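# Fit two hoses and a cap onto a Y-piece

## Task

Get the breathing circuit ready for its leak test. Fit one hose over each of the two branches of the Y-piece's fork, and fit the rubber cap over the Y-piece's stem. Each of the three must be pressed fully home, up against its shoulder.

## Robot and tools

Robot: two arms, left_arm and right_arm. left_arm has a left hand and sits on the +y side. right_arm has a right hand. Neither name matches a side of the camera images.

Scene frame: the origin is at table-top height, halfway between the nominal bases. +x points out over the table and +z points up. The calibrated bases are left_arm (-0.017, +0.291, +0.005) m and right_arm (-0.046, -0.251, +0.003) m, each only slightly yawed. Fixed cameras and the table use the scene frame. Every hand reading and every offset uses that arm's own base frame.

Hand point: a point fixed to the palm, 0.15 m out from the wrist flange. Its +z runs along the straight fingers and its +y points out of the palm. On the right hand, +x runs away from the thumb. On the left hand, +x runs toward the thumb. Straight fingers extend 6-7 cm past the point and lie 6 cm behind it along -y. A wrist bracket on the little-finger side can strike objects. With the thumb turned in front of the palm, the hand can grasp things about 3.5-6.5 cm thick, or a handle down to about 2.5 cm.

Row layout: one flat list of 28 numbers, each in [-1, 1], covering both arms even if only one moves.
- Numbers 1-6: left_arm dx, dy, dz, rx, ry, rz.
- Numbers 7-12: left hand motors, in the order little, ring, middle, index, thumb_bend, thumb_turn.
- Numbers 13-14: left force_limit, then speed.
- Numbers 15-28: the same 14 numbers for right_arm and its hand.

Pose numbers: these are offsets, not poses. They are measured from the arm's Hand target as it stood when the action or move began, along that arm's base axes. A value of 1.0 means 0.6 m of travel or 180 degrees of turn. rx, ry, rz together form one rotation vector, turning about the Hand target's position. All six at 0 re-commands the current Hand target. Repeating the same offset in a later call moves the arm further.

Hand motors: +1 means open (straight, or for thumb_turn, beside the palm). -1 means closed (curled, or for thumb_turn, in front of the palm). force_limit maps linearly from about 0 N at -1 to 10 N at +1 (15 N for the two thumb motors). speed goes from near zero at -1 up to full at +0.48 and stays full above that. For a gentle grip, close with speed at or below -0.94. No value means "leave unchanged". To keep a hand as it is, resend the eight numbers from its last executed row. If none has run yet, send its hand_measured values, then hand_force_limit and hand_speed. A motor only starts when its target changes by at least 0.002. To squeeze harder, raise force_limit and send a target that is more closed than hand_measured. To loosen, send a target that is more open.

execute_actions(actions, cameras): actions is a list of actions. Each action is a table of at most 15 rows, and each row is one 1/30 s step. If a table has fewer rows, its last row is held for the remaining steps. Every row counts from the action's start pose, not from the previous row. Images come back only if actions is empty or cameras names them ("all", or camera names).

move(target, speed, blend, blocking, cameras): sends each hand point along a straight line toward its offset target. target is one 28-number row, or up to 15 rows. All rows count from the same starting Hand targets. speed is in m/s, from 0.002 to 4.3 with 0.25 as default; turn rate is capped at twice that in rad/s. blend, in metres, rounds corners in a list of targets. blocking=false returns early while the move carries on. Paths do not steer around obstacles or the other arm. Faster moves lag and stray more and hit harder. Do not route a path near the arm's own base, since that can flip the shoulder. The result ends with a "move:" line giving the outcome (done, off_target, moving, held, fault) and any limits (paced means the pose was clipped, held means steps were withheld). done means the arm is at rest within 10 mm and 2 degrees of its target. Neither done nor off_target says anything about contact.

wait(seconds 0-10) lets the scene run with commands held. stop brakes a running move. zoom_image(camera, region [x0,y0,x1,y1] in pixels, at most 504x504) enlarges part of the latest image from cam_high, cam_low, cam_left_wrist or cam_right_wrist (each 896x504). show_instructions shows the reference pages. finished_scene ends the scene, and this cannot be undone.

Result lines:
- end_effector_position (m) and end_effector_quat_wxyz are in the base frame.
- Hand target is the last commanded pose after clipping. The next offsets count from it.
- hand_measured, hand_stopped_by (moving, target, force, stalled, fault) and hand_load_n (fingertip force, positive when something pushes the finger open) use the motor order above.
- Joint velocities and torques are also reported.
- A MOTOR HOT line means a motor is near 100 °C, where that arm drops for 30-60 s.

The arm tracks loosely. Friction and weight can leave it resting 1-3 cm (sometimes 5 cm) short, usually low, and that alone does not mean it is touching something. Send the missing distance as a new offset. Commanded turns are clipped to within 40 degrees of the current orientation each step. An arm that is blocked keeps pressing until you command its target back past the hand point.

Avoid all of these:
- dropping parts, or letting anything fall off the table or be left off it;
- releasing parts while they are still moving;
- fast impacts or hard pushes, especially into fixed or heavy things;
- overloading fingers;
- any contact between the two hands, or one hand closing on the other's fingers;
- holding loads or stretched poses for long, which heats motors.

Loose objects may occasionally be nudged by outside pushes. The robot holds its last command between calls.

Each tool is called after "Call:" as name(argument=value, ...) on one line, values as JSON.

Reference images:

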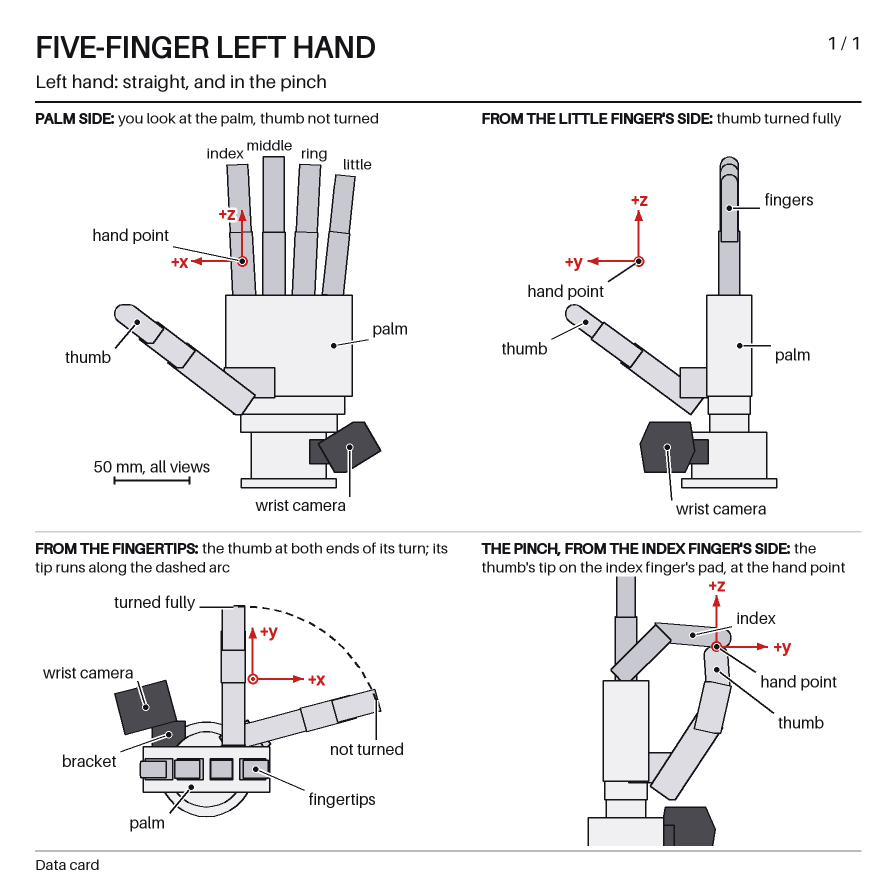

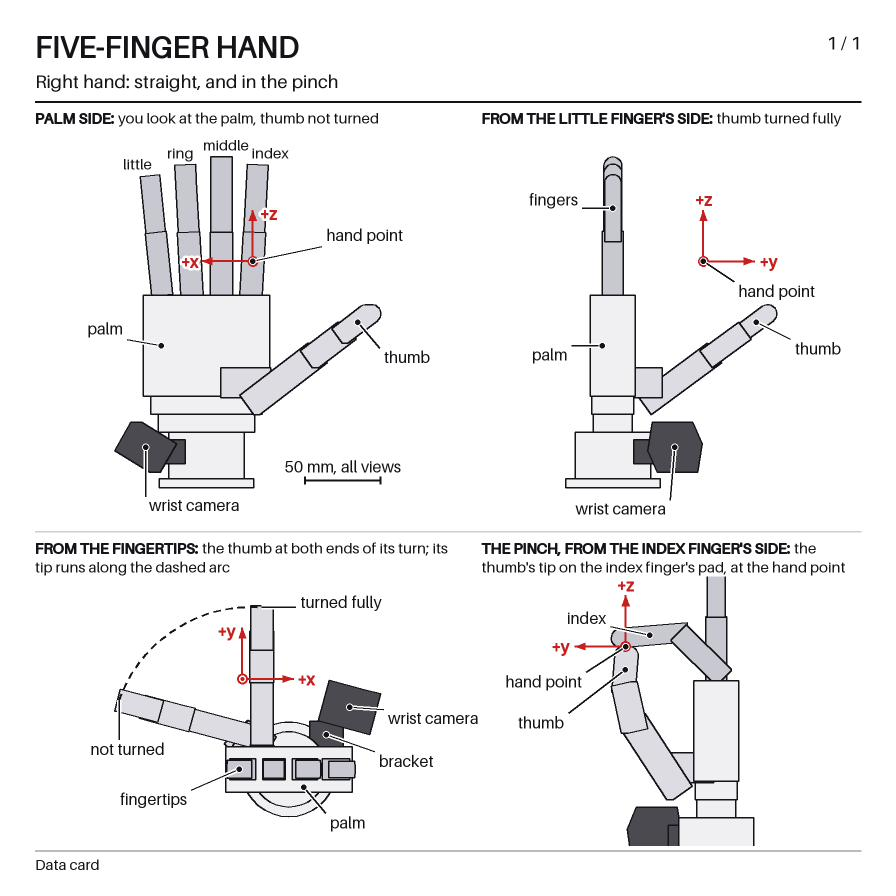

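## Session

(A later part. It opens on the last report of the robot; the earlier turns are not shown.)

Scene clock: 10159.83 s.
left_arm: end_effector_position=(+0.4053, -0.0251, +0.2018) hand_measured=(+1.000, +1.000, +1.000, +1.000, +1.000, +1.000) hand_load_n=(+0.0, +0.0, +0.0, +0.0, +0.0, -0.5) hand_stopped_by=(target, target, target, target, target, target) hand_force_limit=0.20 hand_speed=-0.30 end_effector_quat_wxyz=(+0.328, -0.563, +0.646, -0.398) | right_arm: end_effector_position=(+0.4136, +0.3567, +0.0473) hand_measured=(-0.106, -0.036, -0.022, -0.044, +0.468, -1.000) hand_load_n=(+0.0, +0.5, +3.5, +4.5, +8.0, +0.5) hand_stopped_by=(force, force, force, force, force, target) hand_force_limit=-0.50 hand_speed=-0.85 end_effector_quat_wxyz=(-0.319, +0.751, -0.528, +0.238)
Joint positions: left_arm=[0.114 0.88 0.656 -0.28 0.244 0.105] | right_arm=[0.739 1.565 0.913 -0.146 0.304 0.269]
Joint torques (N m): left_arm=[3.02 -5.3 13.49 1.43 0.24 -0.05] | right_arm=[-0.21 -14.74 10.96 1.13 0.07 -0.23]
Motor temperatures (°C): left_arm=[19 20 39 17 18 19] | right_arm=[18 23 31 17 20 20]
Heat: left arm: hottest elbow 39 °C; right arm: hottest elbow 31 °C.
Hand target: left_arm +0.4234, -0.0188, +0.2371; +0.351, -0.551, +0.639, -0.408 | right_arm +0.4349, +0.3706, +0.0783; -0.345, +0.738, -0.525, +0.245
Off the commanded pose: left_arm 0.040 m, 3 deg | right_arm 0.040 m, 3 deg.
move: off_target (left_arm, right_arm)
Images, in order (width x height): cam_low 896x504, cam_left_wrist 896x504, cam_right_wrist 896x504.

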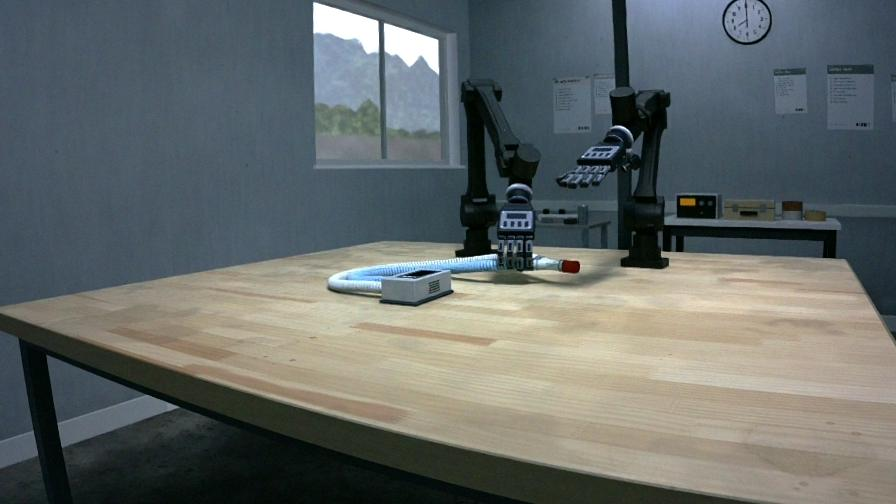

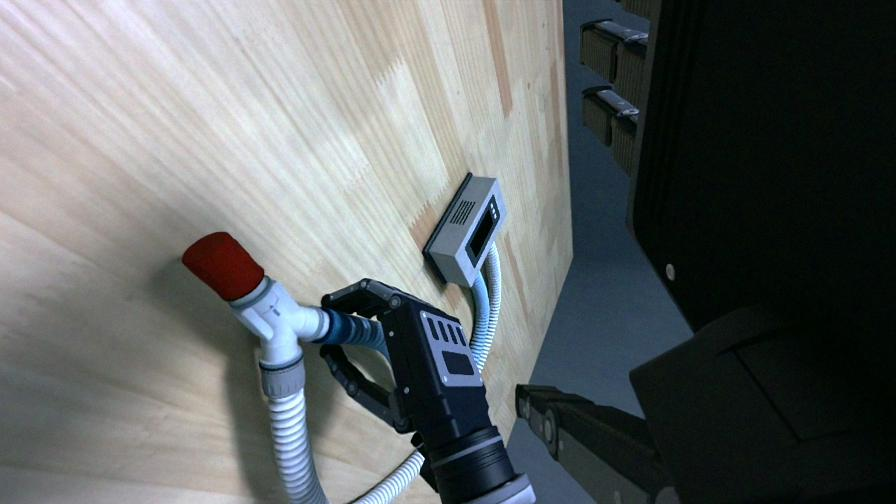

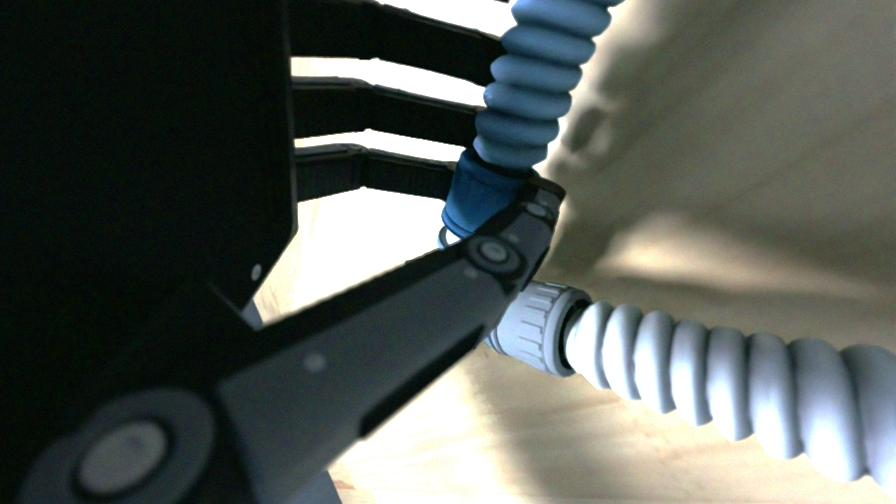

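Call:
move(target=[0,0,0,0,0,0,1,1,1,1,1,1,0.2,-0.3,0.02,0.02,0.11,0,0,0,-0.5,-0.5,-0.5,-0.5,-0.3,-1,-0.5,-0.85], speed=0.08, cameras=["cam_low","cam_left_wrist"])

Call:
zoom_image(camera="cam_low", region=[490, 180, 610, 280])

Call:
zoom_image(camera="cam_left_wrist", region=[150, 200, 450, 460])

Scene clock: 10165.57 s.
left_arm: end_effector_position=(+0.4053, -0.0251, +0.2018) hand_measured=(+1.000, +1.000, +1.000, +1.000, +1.000, +1.000) hand_load_n=(+0.0, +0.0, +0.0, -0.5, +0.0, -0.5) hand_stopped_by=(target, target, target, target, target, target) hand_force_limit=0.20 hand_speed=-0.30 end_effector_quat_wxyz=(+0.328, -0.563, +0.646, -0.398) | right_arm: end_effector_position=(+0.4274, +0.3689, +0.1086) hand_measured=(-0.106, -0.036, -0.022, -0.044, +0.468, -1.000) hand_load_n=(+0.0, +0.5, +3.5, +4.0, +8.0, +0.5) hand_stopped_by=(force, force, force, force, force, target) hand_force_limit=-0.50 hand_speed=-0.85 end_effector_quat_wxyz=(-0.316, +0.752, -0.528, +0.237)
Joint positions: left_arm=[0.114 0.88 0.656 -0.28 0.244 0.105] | right_arm=[0.739 1.519 1.051 -0.336 0.304 0.269]
Joint torques (N m): left_arm=[2.96 -5.13 13.55 1.51 0.2 -0.01] | right_arm=[-0.21 -14.8 12 1.39 0.14 -0.23]
Heat: left arm: hottest elbow 40 °C; right arm: hottest elbow 32 °C.
Hand target: left_arm +0.4234, -0.0188, +0.2371; +0.351, -0.551, +0.639, -0.408 | right_arm +0.4468, +0.3826, +0.1441; -0.345, +0.738, -0.525, +0.245
Off the commanded pose: left_arm 0.040 m, 3 deg | right_arm 0.043 m, 4 deg.
move: off_target (left_arm, right_arm)
Images, in order (width x height): cam_low 896x504, cam_left_wrist 896x504.

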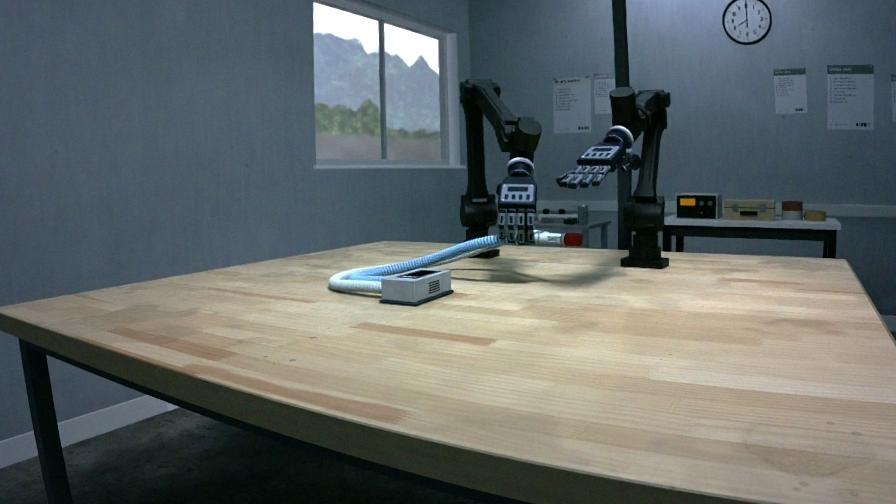

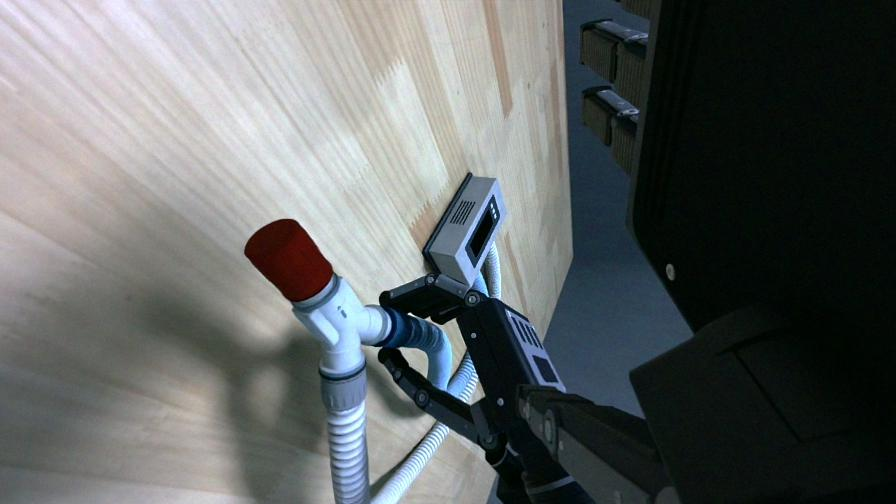

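Scaled by 4.200 from the camera's 896x504 image, which has a finer 1280x720 frame.

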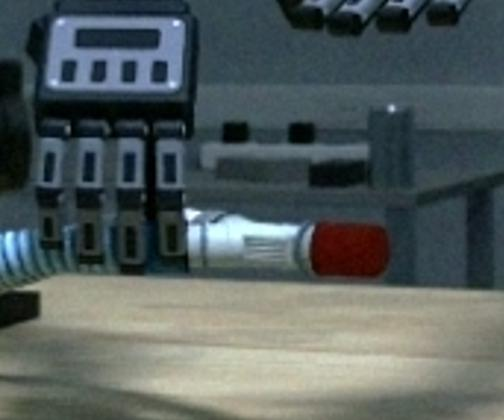

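Scaled by 1.680 from the camera's 896x504 image, which has a finer 1280x720 frame.

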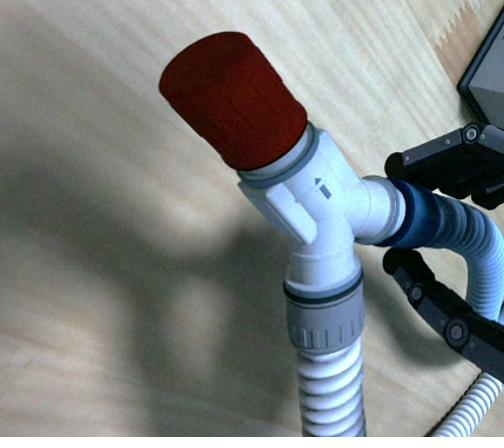

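Call:
move(target=[[0.028,0.09,0.03,0,0,0,1,1,1,1,1,1,0.2,-0.3,0,0,0,0,0,0,-0.5,-0.5,-0.5,-0.5,-0.3,-1,-0.5,-0.85],[0.028,0.09,0.03,-0.521,-0.089,0.062,1,1,1,1,1,1,0.2,-0.3,0,0,0,0,0,0,-0.5,-0.5,-0.5,-0.5,-0.3,-1,-0.5,-0.85]], speed=0.25, cameras=["cam_low","cam_left_wrist","cam_high"])

Scene clock: 10196.67 s.
left_arm: end_effector_position=(+0.4425, +0.0400, +0.2557) hand_measured=(+1.000, +1.000, +1.000, +1.000, +1.000, +1.000) hand_load_n=(+0.0, +0.0, +0.0, +0.0, -0.5, +0.0) hand_stopped_by=(target, target, target, target, target, target) hand_force_limit=0.20 hand_speed=-0.30 end_effector_quat_wxyz=(+0.042, +0.631, -0.043, +0.774) | right_arm: end_effector_position=(+0.4274, +0.3689, +0.1086) hand_measured=(-0.106, -0.036, -0.022, -0.044, +0.468, -1.000) hand_load_n=(+0.0, +0.5, +3.5, +4.0, +8.5, +0.5) hand_stopped_by=(force, force, force, force, force, target) hand_force_limit=-0.50 hand_speed=-0.85 end_effector_quat_wxyz=(-0.316, +0.752, -0.528, +0.237)
Joint positions: left_arm=[0.432 1.48 0.36 1.357 0.542 -1.681] | right_arm=[0.739 1.519 1.051 -0.336 0.304 0.269]
Joint torques (N m): left_arm=[1.14 -8.41 3.69 2.65 -0.18 -0.31] | right_arm=[0.03 -14.8 11.9 1.39 0.08 -0.23]
Motor temperatures (°C): left_arm=[19 20 43 17 18 19] | right_arm=[18 24 36 17 20 20]
Heat: left arm: hottest elbow 43 °C; right arm: hottest elbow 36 °C.
Hand target: left_arm +0.4402, +0.0352, +0.2549; +0.050, +0.628, -0.041, +0.775 | right_arm +0.4468, +0.3826, +0.1441; -0.345, +0.738, -0.525, +0.245
Off the commanded pose: left_arm 0.005 m, 1 deg | right_arm 0.043 m, 4 deg.
move: off_target (right_arm)
Images, in order (width x height): cam_high 896x504, cam_low 896x504, cam_left_wrist 896x504.

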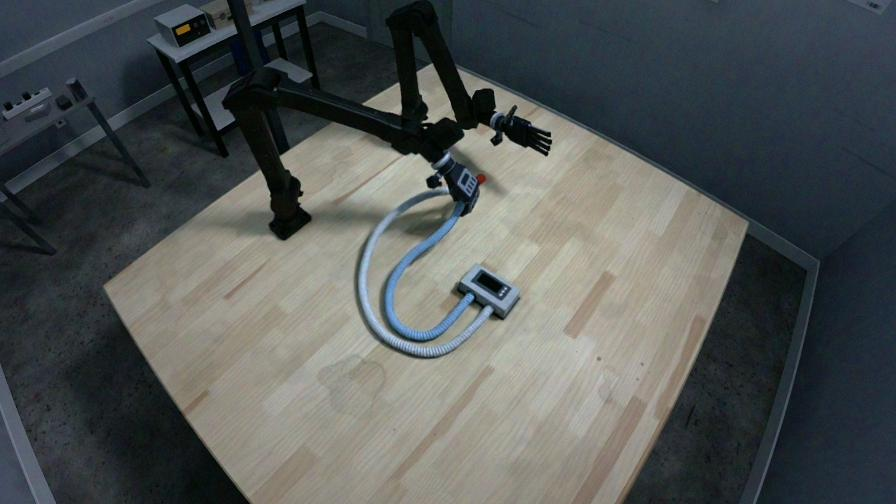

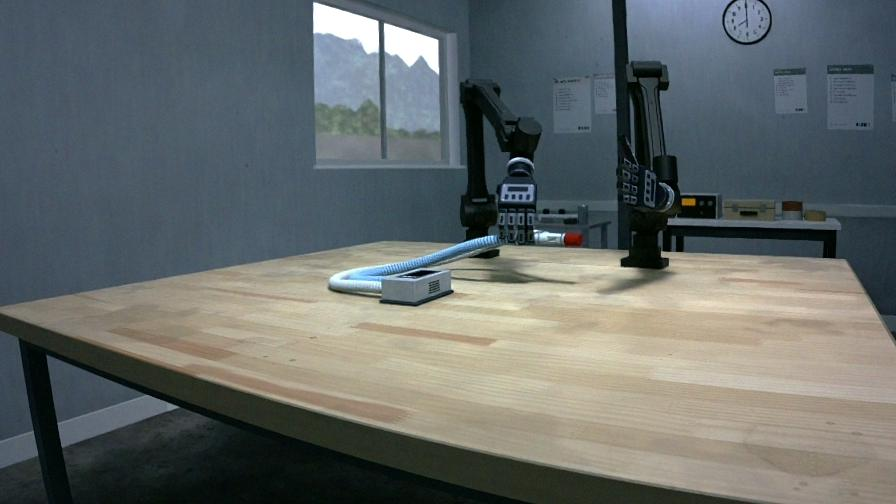

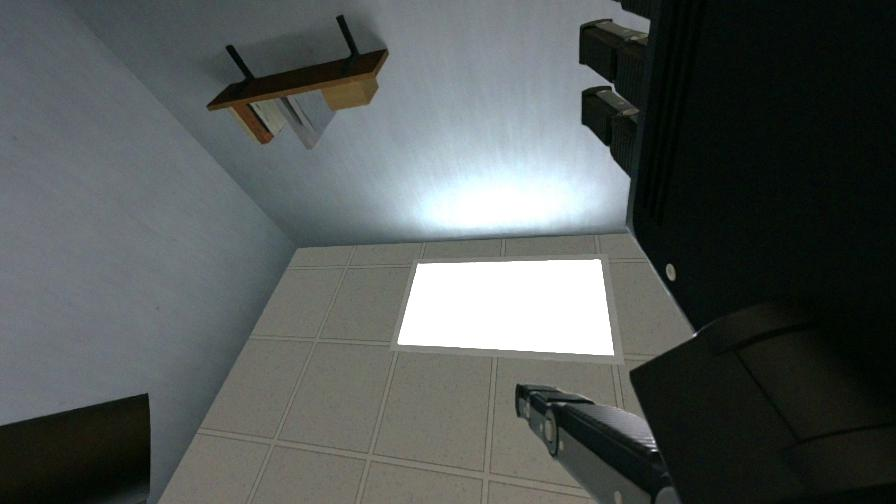

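Call:
move(target=[[-0.017,-0.058,-0.167,0,0,0,1,1,1,1,1,1,0.2,-0.3,0,0,0,0,0,0,-0.5,-0.5,-0.5,-0.5,-0.3,-1,-0.5,-0.85],[-0.0215,-0.15,-0.171,0,0,0,1,1,1,1,1,1,0.2,-0.3,0,0,0,0,0,0,-0.5,-0.5,-0.5,-0.5,-0.3,-1,-0.5,-0.85]], speed=0.12, blend=0.02, cameras=["cam_low","cam_high"])

Call:
zoom_image(camera="cam_low", region=[490, 180, 650, 280])

Call:
zoom_image(camera="cam_high", region=[420, 120, 560, 230])

Scene clock: 10206.00 s.
left_arm: end_effector_position=(+0.4317, -0.0499, +0.1487) hand_measured=(+1.000, +1.000, +1.000, +1.000, +1.000, +1.000) hand_load_n=(+0.0, +0.0, +0.0, +0.0, +0.0, +0.0) hand_stopped_by=(target, target, target, target, target, target) hand_force_limit=0.20 hand_speed=-0.30 end_effector_quat_wxyz=(+0.048, +0.696, -0.051, +0.715) | right_arm: end_effector_position=(+0.4274, +0.3689, +0.1086) hand_measured=(-0.106, -0.036, -0.022, -0.044, +0.468, -1.000) hand_load_n=(+0.0, +0.5, +3.5, +4.0, +8.0, +0.5) hand_stopped_by=(force, force, force, force, force, target) hand_force_limit=-0.50 hand_speed=-0.85 end_effector_quat_wxyz=(-0.316, +0.752, -0.528, +0.237)
Joint positions: left_arm=[0.149 1.739 0.234 1.533 0.289 -1.573] | right_arm=[0.739 1.519 1.051 -0.336 0.304 0.269]
Joint torques (N m): left_arm=[1.44 -9.93 1.57 3.02 -0.06 -0.06] | right_arm=[-0.03 -14.74 11.95 1.21 0.14 -0.19]
Heat: left arm: hottest elbow 42 °C; right arm: hottest elbow 37 °C.
Hand target: left_arm +0.4272, -0.0549, +0.1522; +0.050, +0.629, -0.041, +0.775 | right_arm +0.4468, +0.3826, +0.1441; -0.345, +0.738, -0.525, +0.245
Off the commanded pose: left_arm 0.007 m, 10 deg | right_arm 0.043 m, 4 deg.
joint sent to its limit (left arm) — joint 4 (wrist pitch), upper limit. The joint targets are off in orientation, not in position.
move: off_target (left_arm, right_arm)
Images, in order (width x height): cam_high 896x504, cam_low 896x504.

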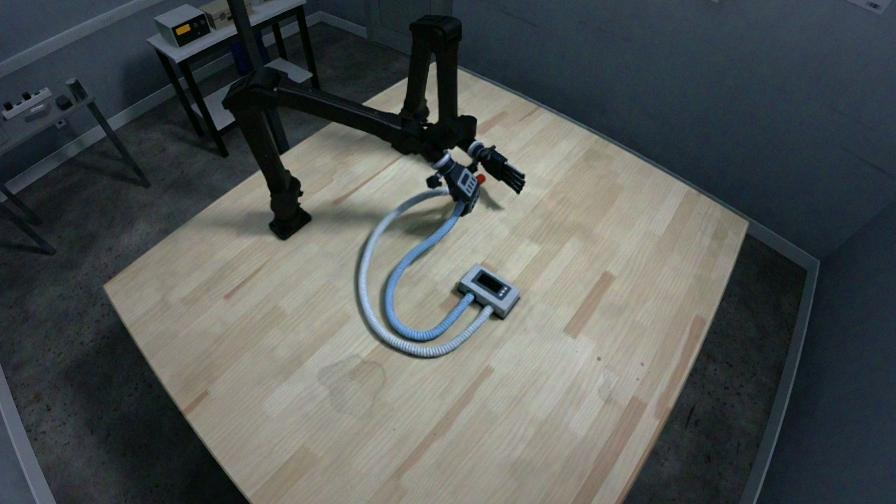

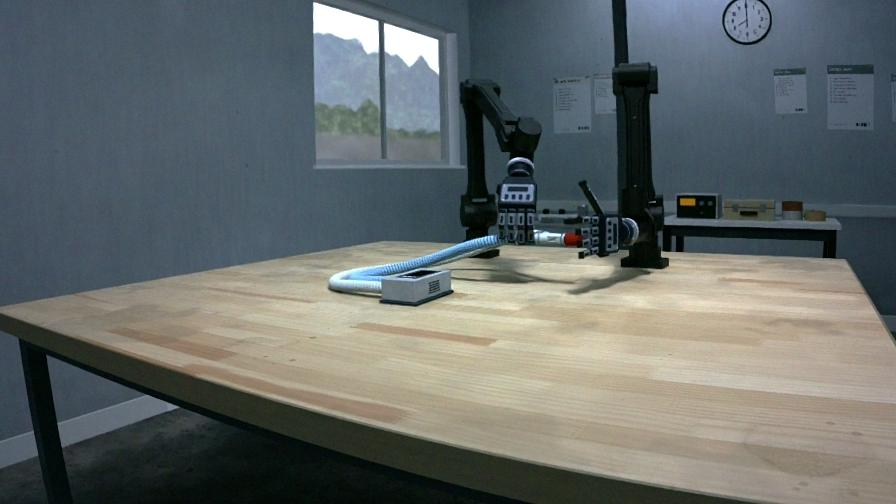

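Scaled by 3.150 from the camera's 896x504 image, which has a finer 1280x720 frame.

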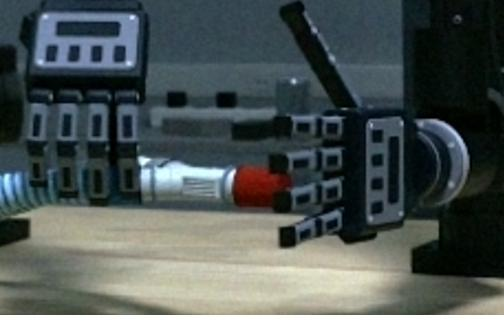

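Scaled by 3.600 from the camera's 896x504 image, which has a finer 1280x720 frame.

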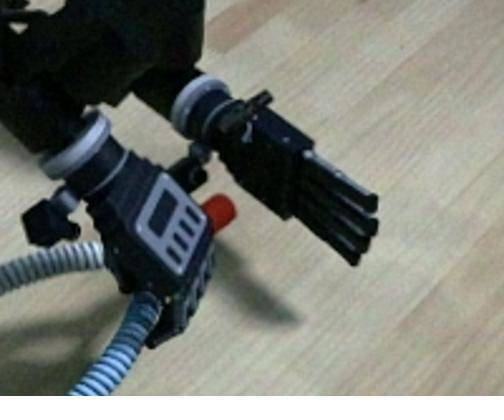

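Call:
move(target=[0.0018,-0.0578,-0.0045,0.0082,0.0578,0,1,1,1,1,1,1,0.2,-0.3,0,0,0,0,0,0,-0.5,-0.5,-0.5,-0.5,-0.3,-1,-0.5,-0.85], speed=0.08, cameras=["cam_low","cam_high"])

Call:
zoom_image(camera="cam_low", region=[490, 180, 650, 280])

Call:
zoom_image(camera="cam_high", region=[420, 120, 560, 230])

Scene clock: 10222.77 s.
left_arm: end_effector_position=(+0.4323, -0.0855, +0.1463) hand_measured=(+1.000, +1.000, +1.000, +1.000, +1.000, +1.000) hand_load_n=(+0.0, +0.0, +0.0, +0.0, +0.0, +0.0) hand_stopped_by=(target, target, target, target, target, target) hand_force_limit=0.20 hand_speed=-0.30 end_effector_quat_wxyz=(+0.044, +0.700, -0.043, +0.712) | right_arm: end_effector_position=(+0.4274, +0.3689, +0.1086) hand_measured=(-0.106, -0.036, -0.022, -0.044, +0.468, -1.000) hand_load_n=(+0.0, +0.5, +3.5, +4.0, +8.5, +0.5) hand_stopped_by=(force, force, force, force, force, target) hand_force_limit=-0.50 hand_speed=-0.85 end_effector_quat_wxyz=(-0.316, +0.752, -0.528, +0.237)
Joint positions: left_arm=[-0.006 1.739 0.223 1.533 0.117 -1.573] | right_arm=[0.739 1.519 1.051 -0.336 0.304 0.269]
Joint torques (N m): left_arm=[0.91 -9.88 1.16 2.24 -0.06 -0.14] | right_arm=[0.03 -15.03 12.04 1.36 0.09 -0.18]
Heat: left arm: hottest elbow 40 °C; right arm: hottest elbow 38 °C.
Hand target: left_arm +0.4283, -0.0895, +0.1496; +0.046, +0.697, -0.046, +0.714 | right_arm +0.4468, +0.3826, +0.1441; -0.345, +0.738, -0.525, +0.245
Off the commanded pose: left_arm 0.007 m, 1 deg | right_arm 0.043 m, 4 deg.
move: off_target (right_arm)
Images, in order (width x height): cam_high 896x504, cam_low 896x504.

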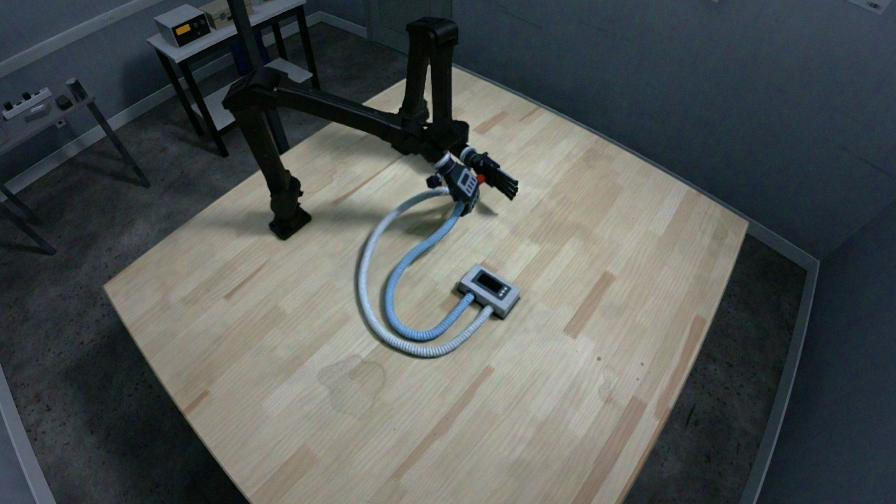

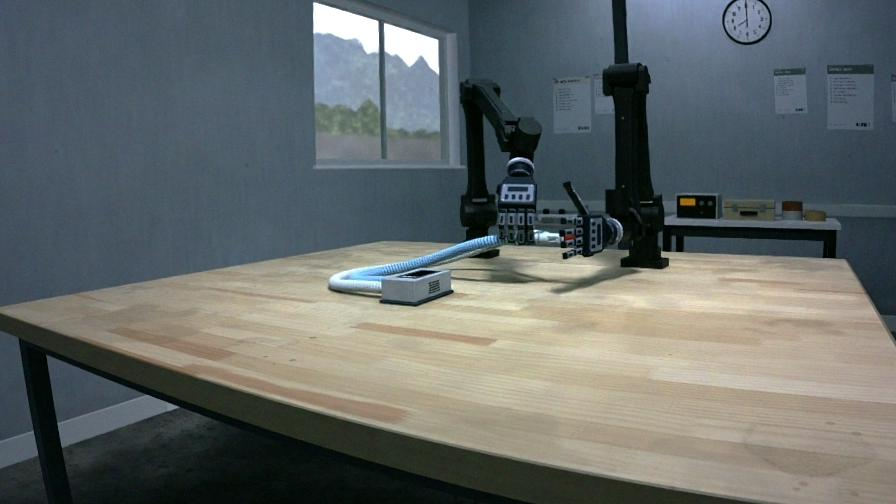

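Scaled by 3.150 from the camera's 896x504 image, which has a finer 1280x720 frame.

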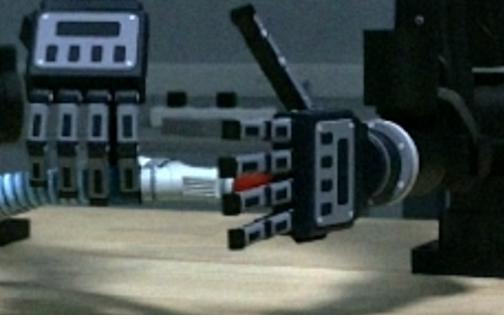

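Scaled by 3.600 from the camera's 896x504 image, which has a finer 1280x720 frame.

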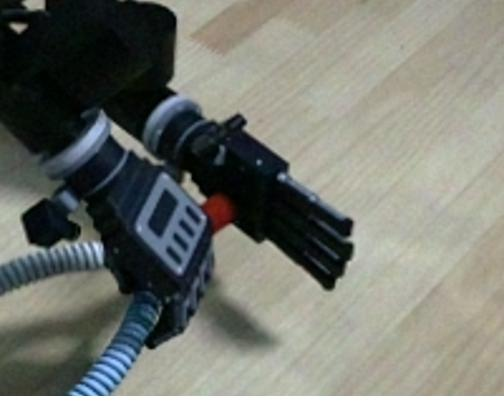

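Call:
move(target=[0.003,-0.05,0.0,0,0,0,1,1,1,1,1,1,0.2,-0.3,0,0,0,0,0,0,-0.5,-0.5,-0.5,-0.5,-0.3,-1,-0.5,-0.85], speed=0.06, cameras=["cam_low","cam_right_wrist"])

Call:
zoom_image(camera="cam_low", region=[490, 210, 610, 280])

Call:
zoom_image(camera="cam_right_wrist", region=[340, 140, 600, 400])

Scene clock: 10231.00 s.
left_arm: end_effector_position=(+0.4330, -0.1059, +0.1465) hand_measured=(+1.000, +1.000, +1.000, +1.000, +1.000, +1.000) hand_load_n=(+0.0, +0.0, +0.5, +0.0, +0.0, +0.0) hand_stopped_by=(target, target, target, target, target, target) hand_force_limit=0.20 hand_speed=-0.30 end_effector_quat_wxyz=(+0.035, +0.700, -0.032, +0.712) | right_arm: end_effector_position=(+0.4304, +0.3598, +0.1064) hand_measured=(-0.106, -0.036, -0.022, -0.044, +0.468, -1.000) hand_load_n=(+0.0, +1.5, +3.0, +1.5, +9.0, -1.5) hand_stopped_by=(force, force, force, force, force, target) hand_force_limit=-0.50 hand_speed=-0.85 end_effector_quat_wxyz=(-0.306, +0.755, -0.526, +0.244)
Joint positions: left_arm=[-0.11 1.739 0.223 1.533 -0.016 -1.573] | right_arm=[0.727 1.519 1.051 -0.348 0.31 0.25]
Joint torques (N m): left_arm=[-0.5 -10.11 1.96 1.94 0.4 -0.11] | right_arm=[0.56 -15.21 11.79 1.85 -0.19 -0.02]
Heat: left arm: hottest elbow 39 °C; right arm: hottest elbow 38 °C.
Hand target: left_arm +0.4301, -0.1195, +0.1495; +0.046, +0.697, -0.046, +0.714 | right_arm +0.4468, +0.3825, +0.1441; -0.345, +0.738, -0.525, +0.245
Off the commanded pose: left_arm 0.014 m, 2 deg | right_arm 0.047 m, 5 deg.
move: off_target (left_arm, right_arm)
Images, in order (width x height): cam_low 896x504, cam_right_wrist 896x504.

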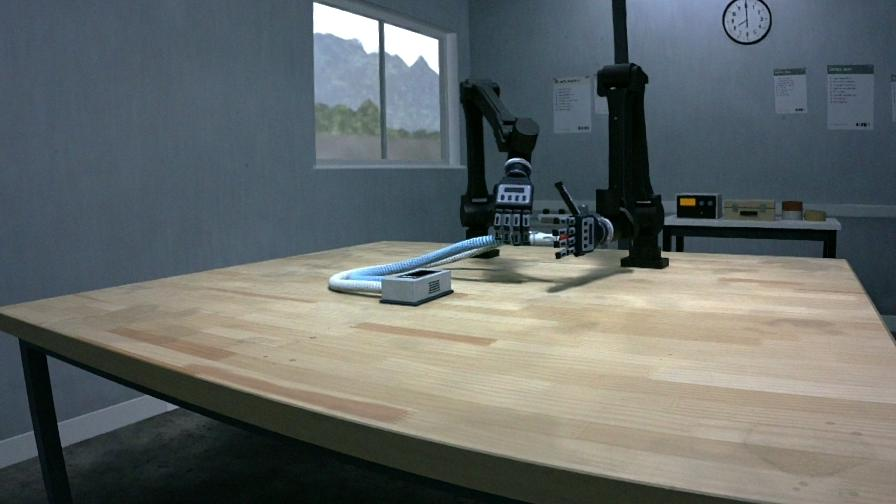

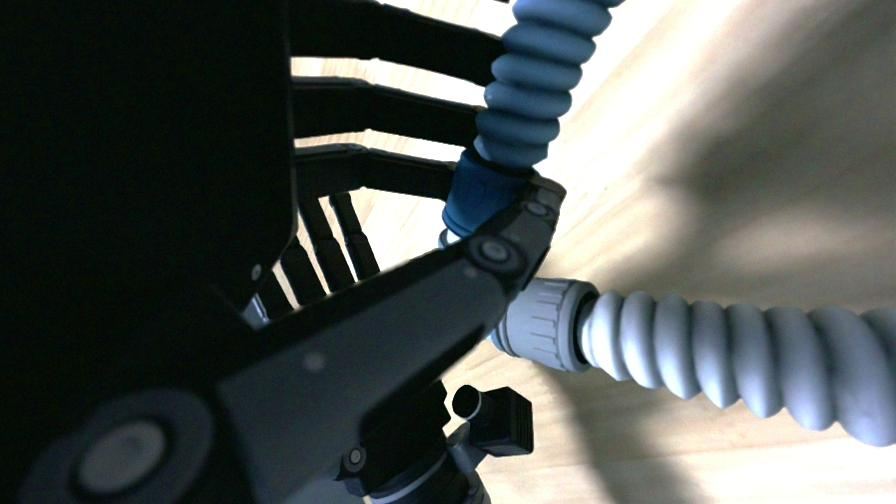

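Scaled by 4.200 from the camera's 896x504 image, which has a finer 1280x720 frame.

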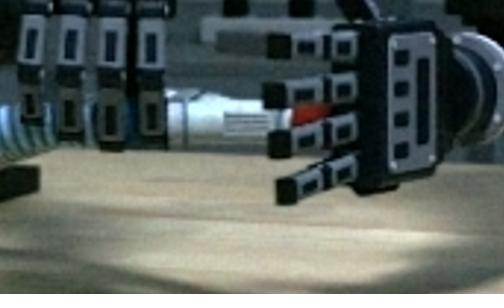

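Scaled by 1.938 from the camera's 896x504 image, which has a finer 1280x720 frame.

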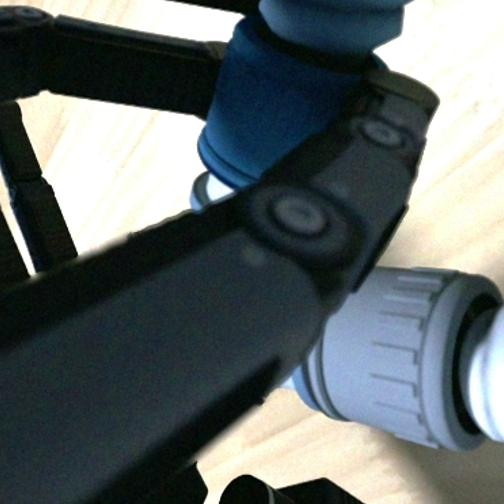

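Call:
move(target=[0.002,-0.033,0.0,0,0,0,1,1,1,1,1,1,0.2,-0.3,0.0,0.033,0,0,0,0,-0.5,-0.5,-0.5,-0.5,-0.3,-1,-0.5,-0.85], speed=0.06, cameras=["cam_low","cam_right_wrist"])

Call:
zoom_image(camera="cam_low", region=[490, 210, 610, 280])

Call:
zoom_image(camera="cam_right_wrist", region=[340, 140, 600, 400])

Scene clock: 10240.00 s.
left_arm: end_effector_position=(+0.4330, -0.1157, +0.1454) hand_measured=(+1.000, +1.000, +1.000, +1.000, +1.000, +1.000) hand_load_n=(+0.0, +0.0, +0.0, +0.0, +0.0, +0.0) hand_stopped_by=(target, target, target, target, target, target) hand_force_limit=0.20 hand_speed=-0.30 end_effector_quat_wxyz=(+0.025, +0.702, -0.023, +0.711) | right_arm: end_effector_position=(+0.4310, +0.3519, +0.1055) hand_measured=(-0.106, -0.036, -0.022, -0.044, +0.468, -1.000) hand_load_n=(+0.0, +2.0, +3.0, +1.0, +10.0, -3.5) hand_stopped_by=(force, force, force, force, force, target) hand_force_limit=-0.50 hand_speed=-0.85 end_effector_quat_wxyz=(-0.291, +0.756, -0.528, +0.255)
Joint positions: left_arm=[-0.171 1.739 0.223 1.529 -0.103 -1.571] | right_arm=[0.727 1.519 1.056 -0.375 0.34 0.244]
Joint torques (N m): left_arm=[-1.67 -9.99 2.84 1.65 0.85 -0.12] | right_arm=[2.61 -12.86 13.78 2.24 -0.53 0.29]
Motor temperatures (°C): left_arm=[19 20 38 17 18 19] | right_arm=[18 24 39 17 20 20]
Heat: left arm: hottest elbow 38 °C; right arm: hottest elbow 39 °C.
Hand target: left_arm +0.4313, -0.1393, +0.1495; +0.046, +0.697, -0.046, +0.714 | right_arm +0.4469, +0.4023, +0.1442; -0.345, +0.738, -0.525, +0.245
Off the commanded pose: left_arm 0.024 m, 4 deg | right_arm 0.065 m, 7 deg.
move: off_target (left_arm, right_arm)
Images, in order (width x height): cam_low 896x504, cam_right_wrist 896x504.

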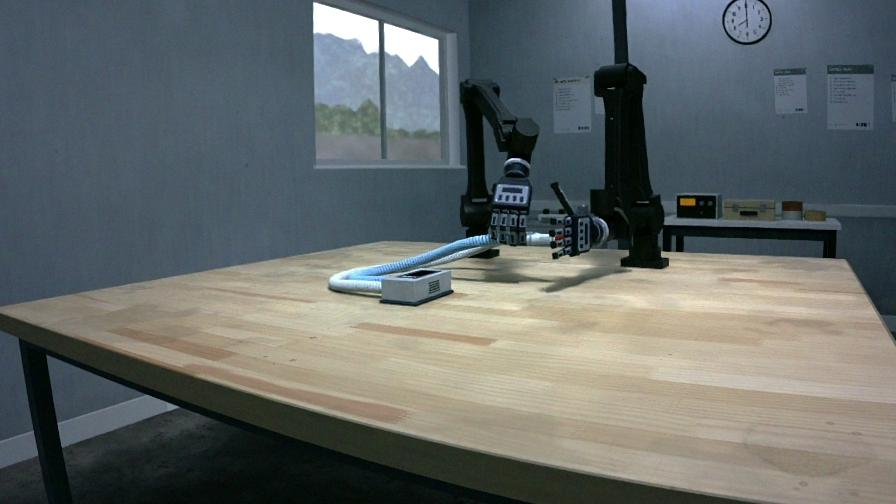

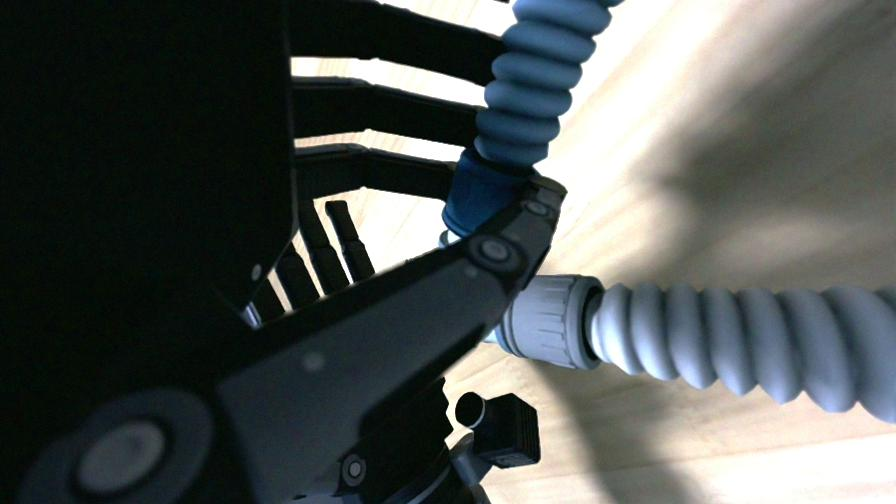

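Scaled by 4.200 from the camera's 896x504 image, which has a finer 1280x720 frame.

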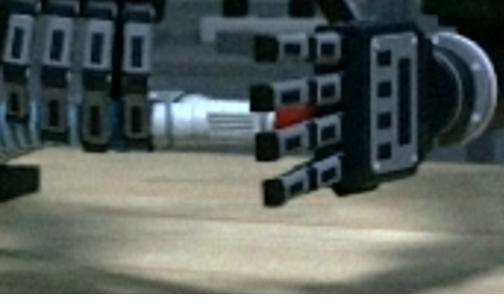

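Scaled by 1.938 from the camera's 896x504 image, which has a finer 1280x720 frame.

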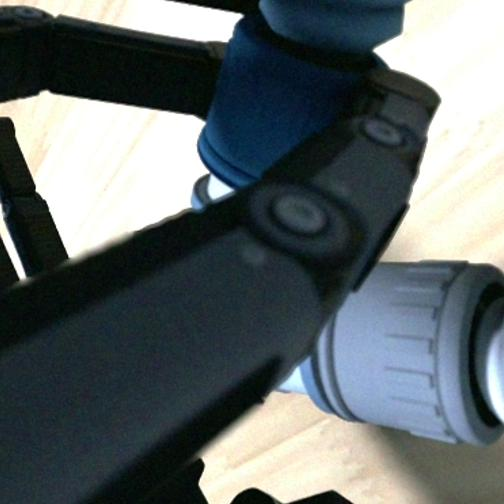

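Call:
move(target=[0.0,-0.033,0.0,0,0,-0.015,1,1,1,1,1,1,0.2,-0.3,0.0,0.033,0,0,0,0.02,-0.5,-0.5,-0.5,-0.5,-0.3,-1,-0.5,-0.85], speed=0.06, cameras=["cam_low","cam_right_wrist"])

Call:
zoom_image(camera="cam_low", region=[490, 210, 610, 280])

Call:
zoom_image(camera="cam_right_wrist", region=[340, 140, 600, 400])

Scene clock: 10249.30 s.
left_arm: end_effector_position=(+0.4315, -0.1233, +0.1416) hand_measured=(+1.000, +1.000, +1.000, +1.000, +1.000, +1.000) hand_load_n=(+0.0, +0.0, +0.0, +0.0, +0.0, +0.0) hand_stopped_by=(target, target, target, target, target, target) hand_force_limit=0.20 hand_speed=-0.30 end_effector_quat_wxyz=(+0.027, +0.706, -0.031, +0.707) | right_arm: end_effector_position=(+0.4307, +0.3508, +0.0994) hand_measured=(-0.106, -0.036, -0.022, -0.044, +0.468, -1.000) hand_load_n=(+0.5, +0.0, +4.0, +1.0, +10.0, -7.0) hand_stopped_by=(force, force, force, force, force, target) hand_force_limit=-0.50 hand_speed=-0.85 end_effector_quat_wxyz=(-0.278, +0.779, -0.500, +0.257)
Joint positions: left_arm=[-0.19 1.739 0.223 1.517 -0.108 -1.564] | right_arm=[0.727 1.535 1.067 -0.385 0.326 0.174]
Joint torques (N m): left_arm=[-3.78 -9.11 3.67 1.69 1.37 -0.2] | right_arm=[3.84 -12.51 14.79 2.48 -1.49 0.62]
Heat: left arm: hottest elbow 37 °C; right arm: hottest elbow 41 °C.
Hand target: left_arm +0.4313, -0.1591, +0.1495; +0.063, +0.696, -0.063, +0.713 | right_arm +0.4469, +0.4221, +0.1442; -0.352, +0.754, -0.502, +0.234
Off the commanded pose: left_arm 0.037 m, 6 deg | right_arm 0.086 m, 9 deg.
move: off_target (left_arm, right_arm)
Images, in order (width x height): cam_low 896x504, cam_right_wrist 896x504.

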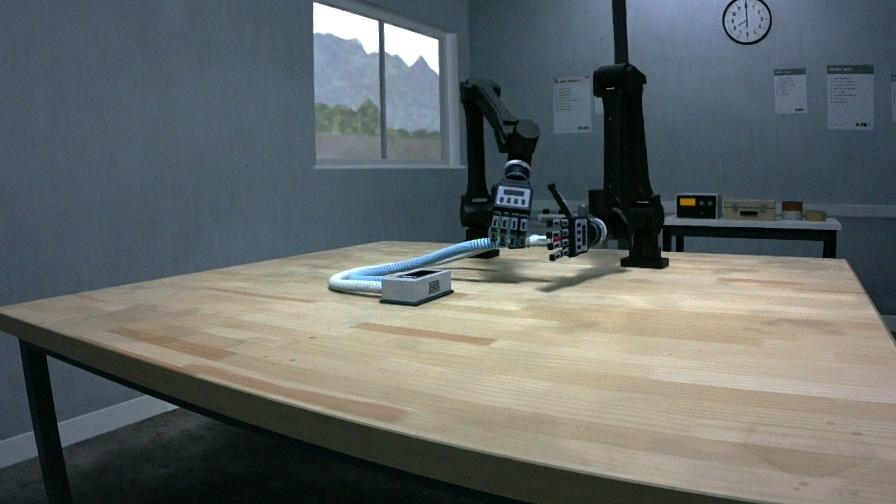

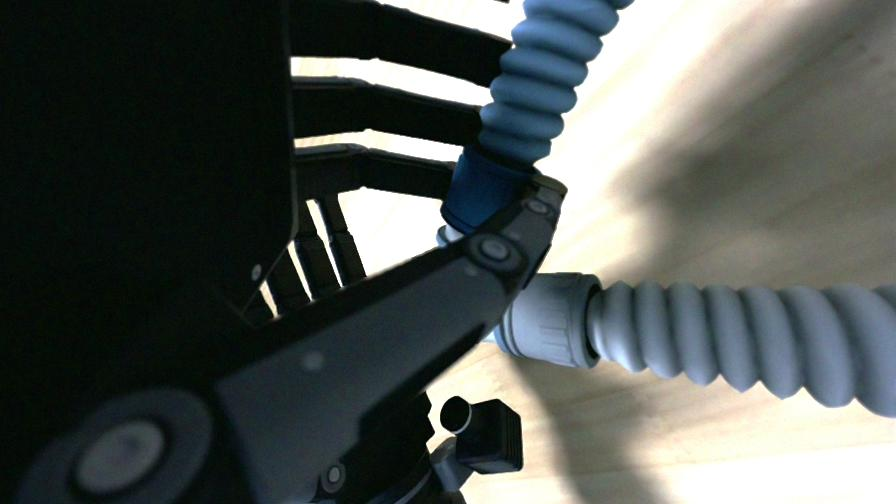

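Scaled by 4.200 from the camera's 896x504 image, which has a finer 1280x720 frame.

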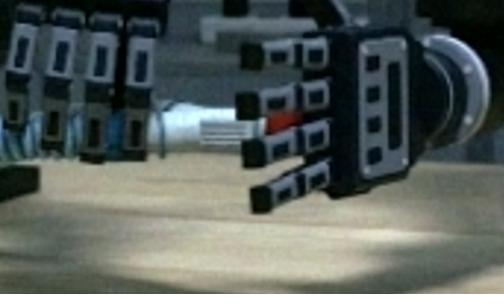

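Scaled by 1.938 from the camera's 896x504 image, which has a finer 1280x720 frame.

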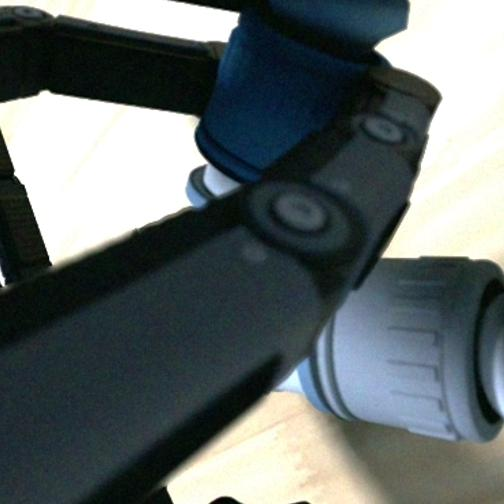

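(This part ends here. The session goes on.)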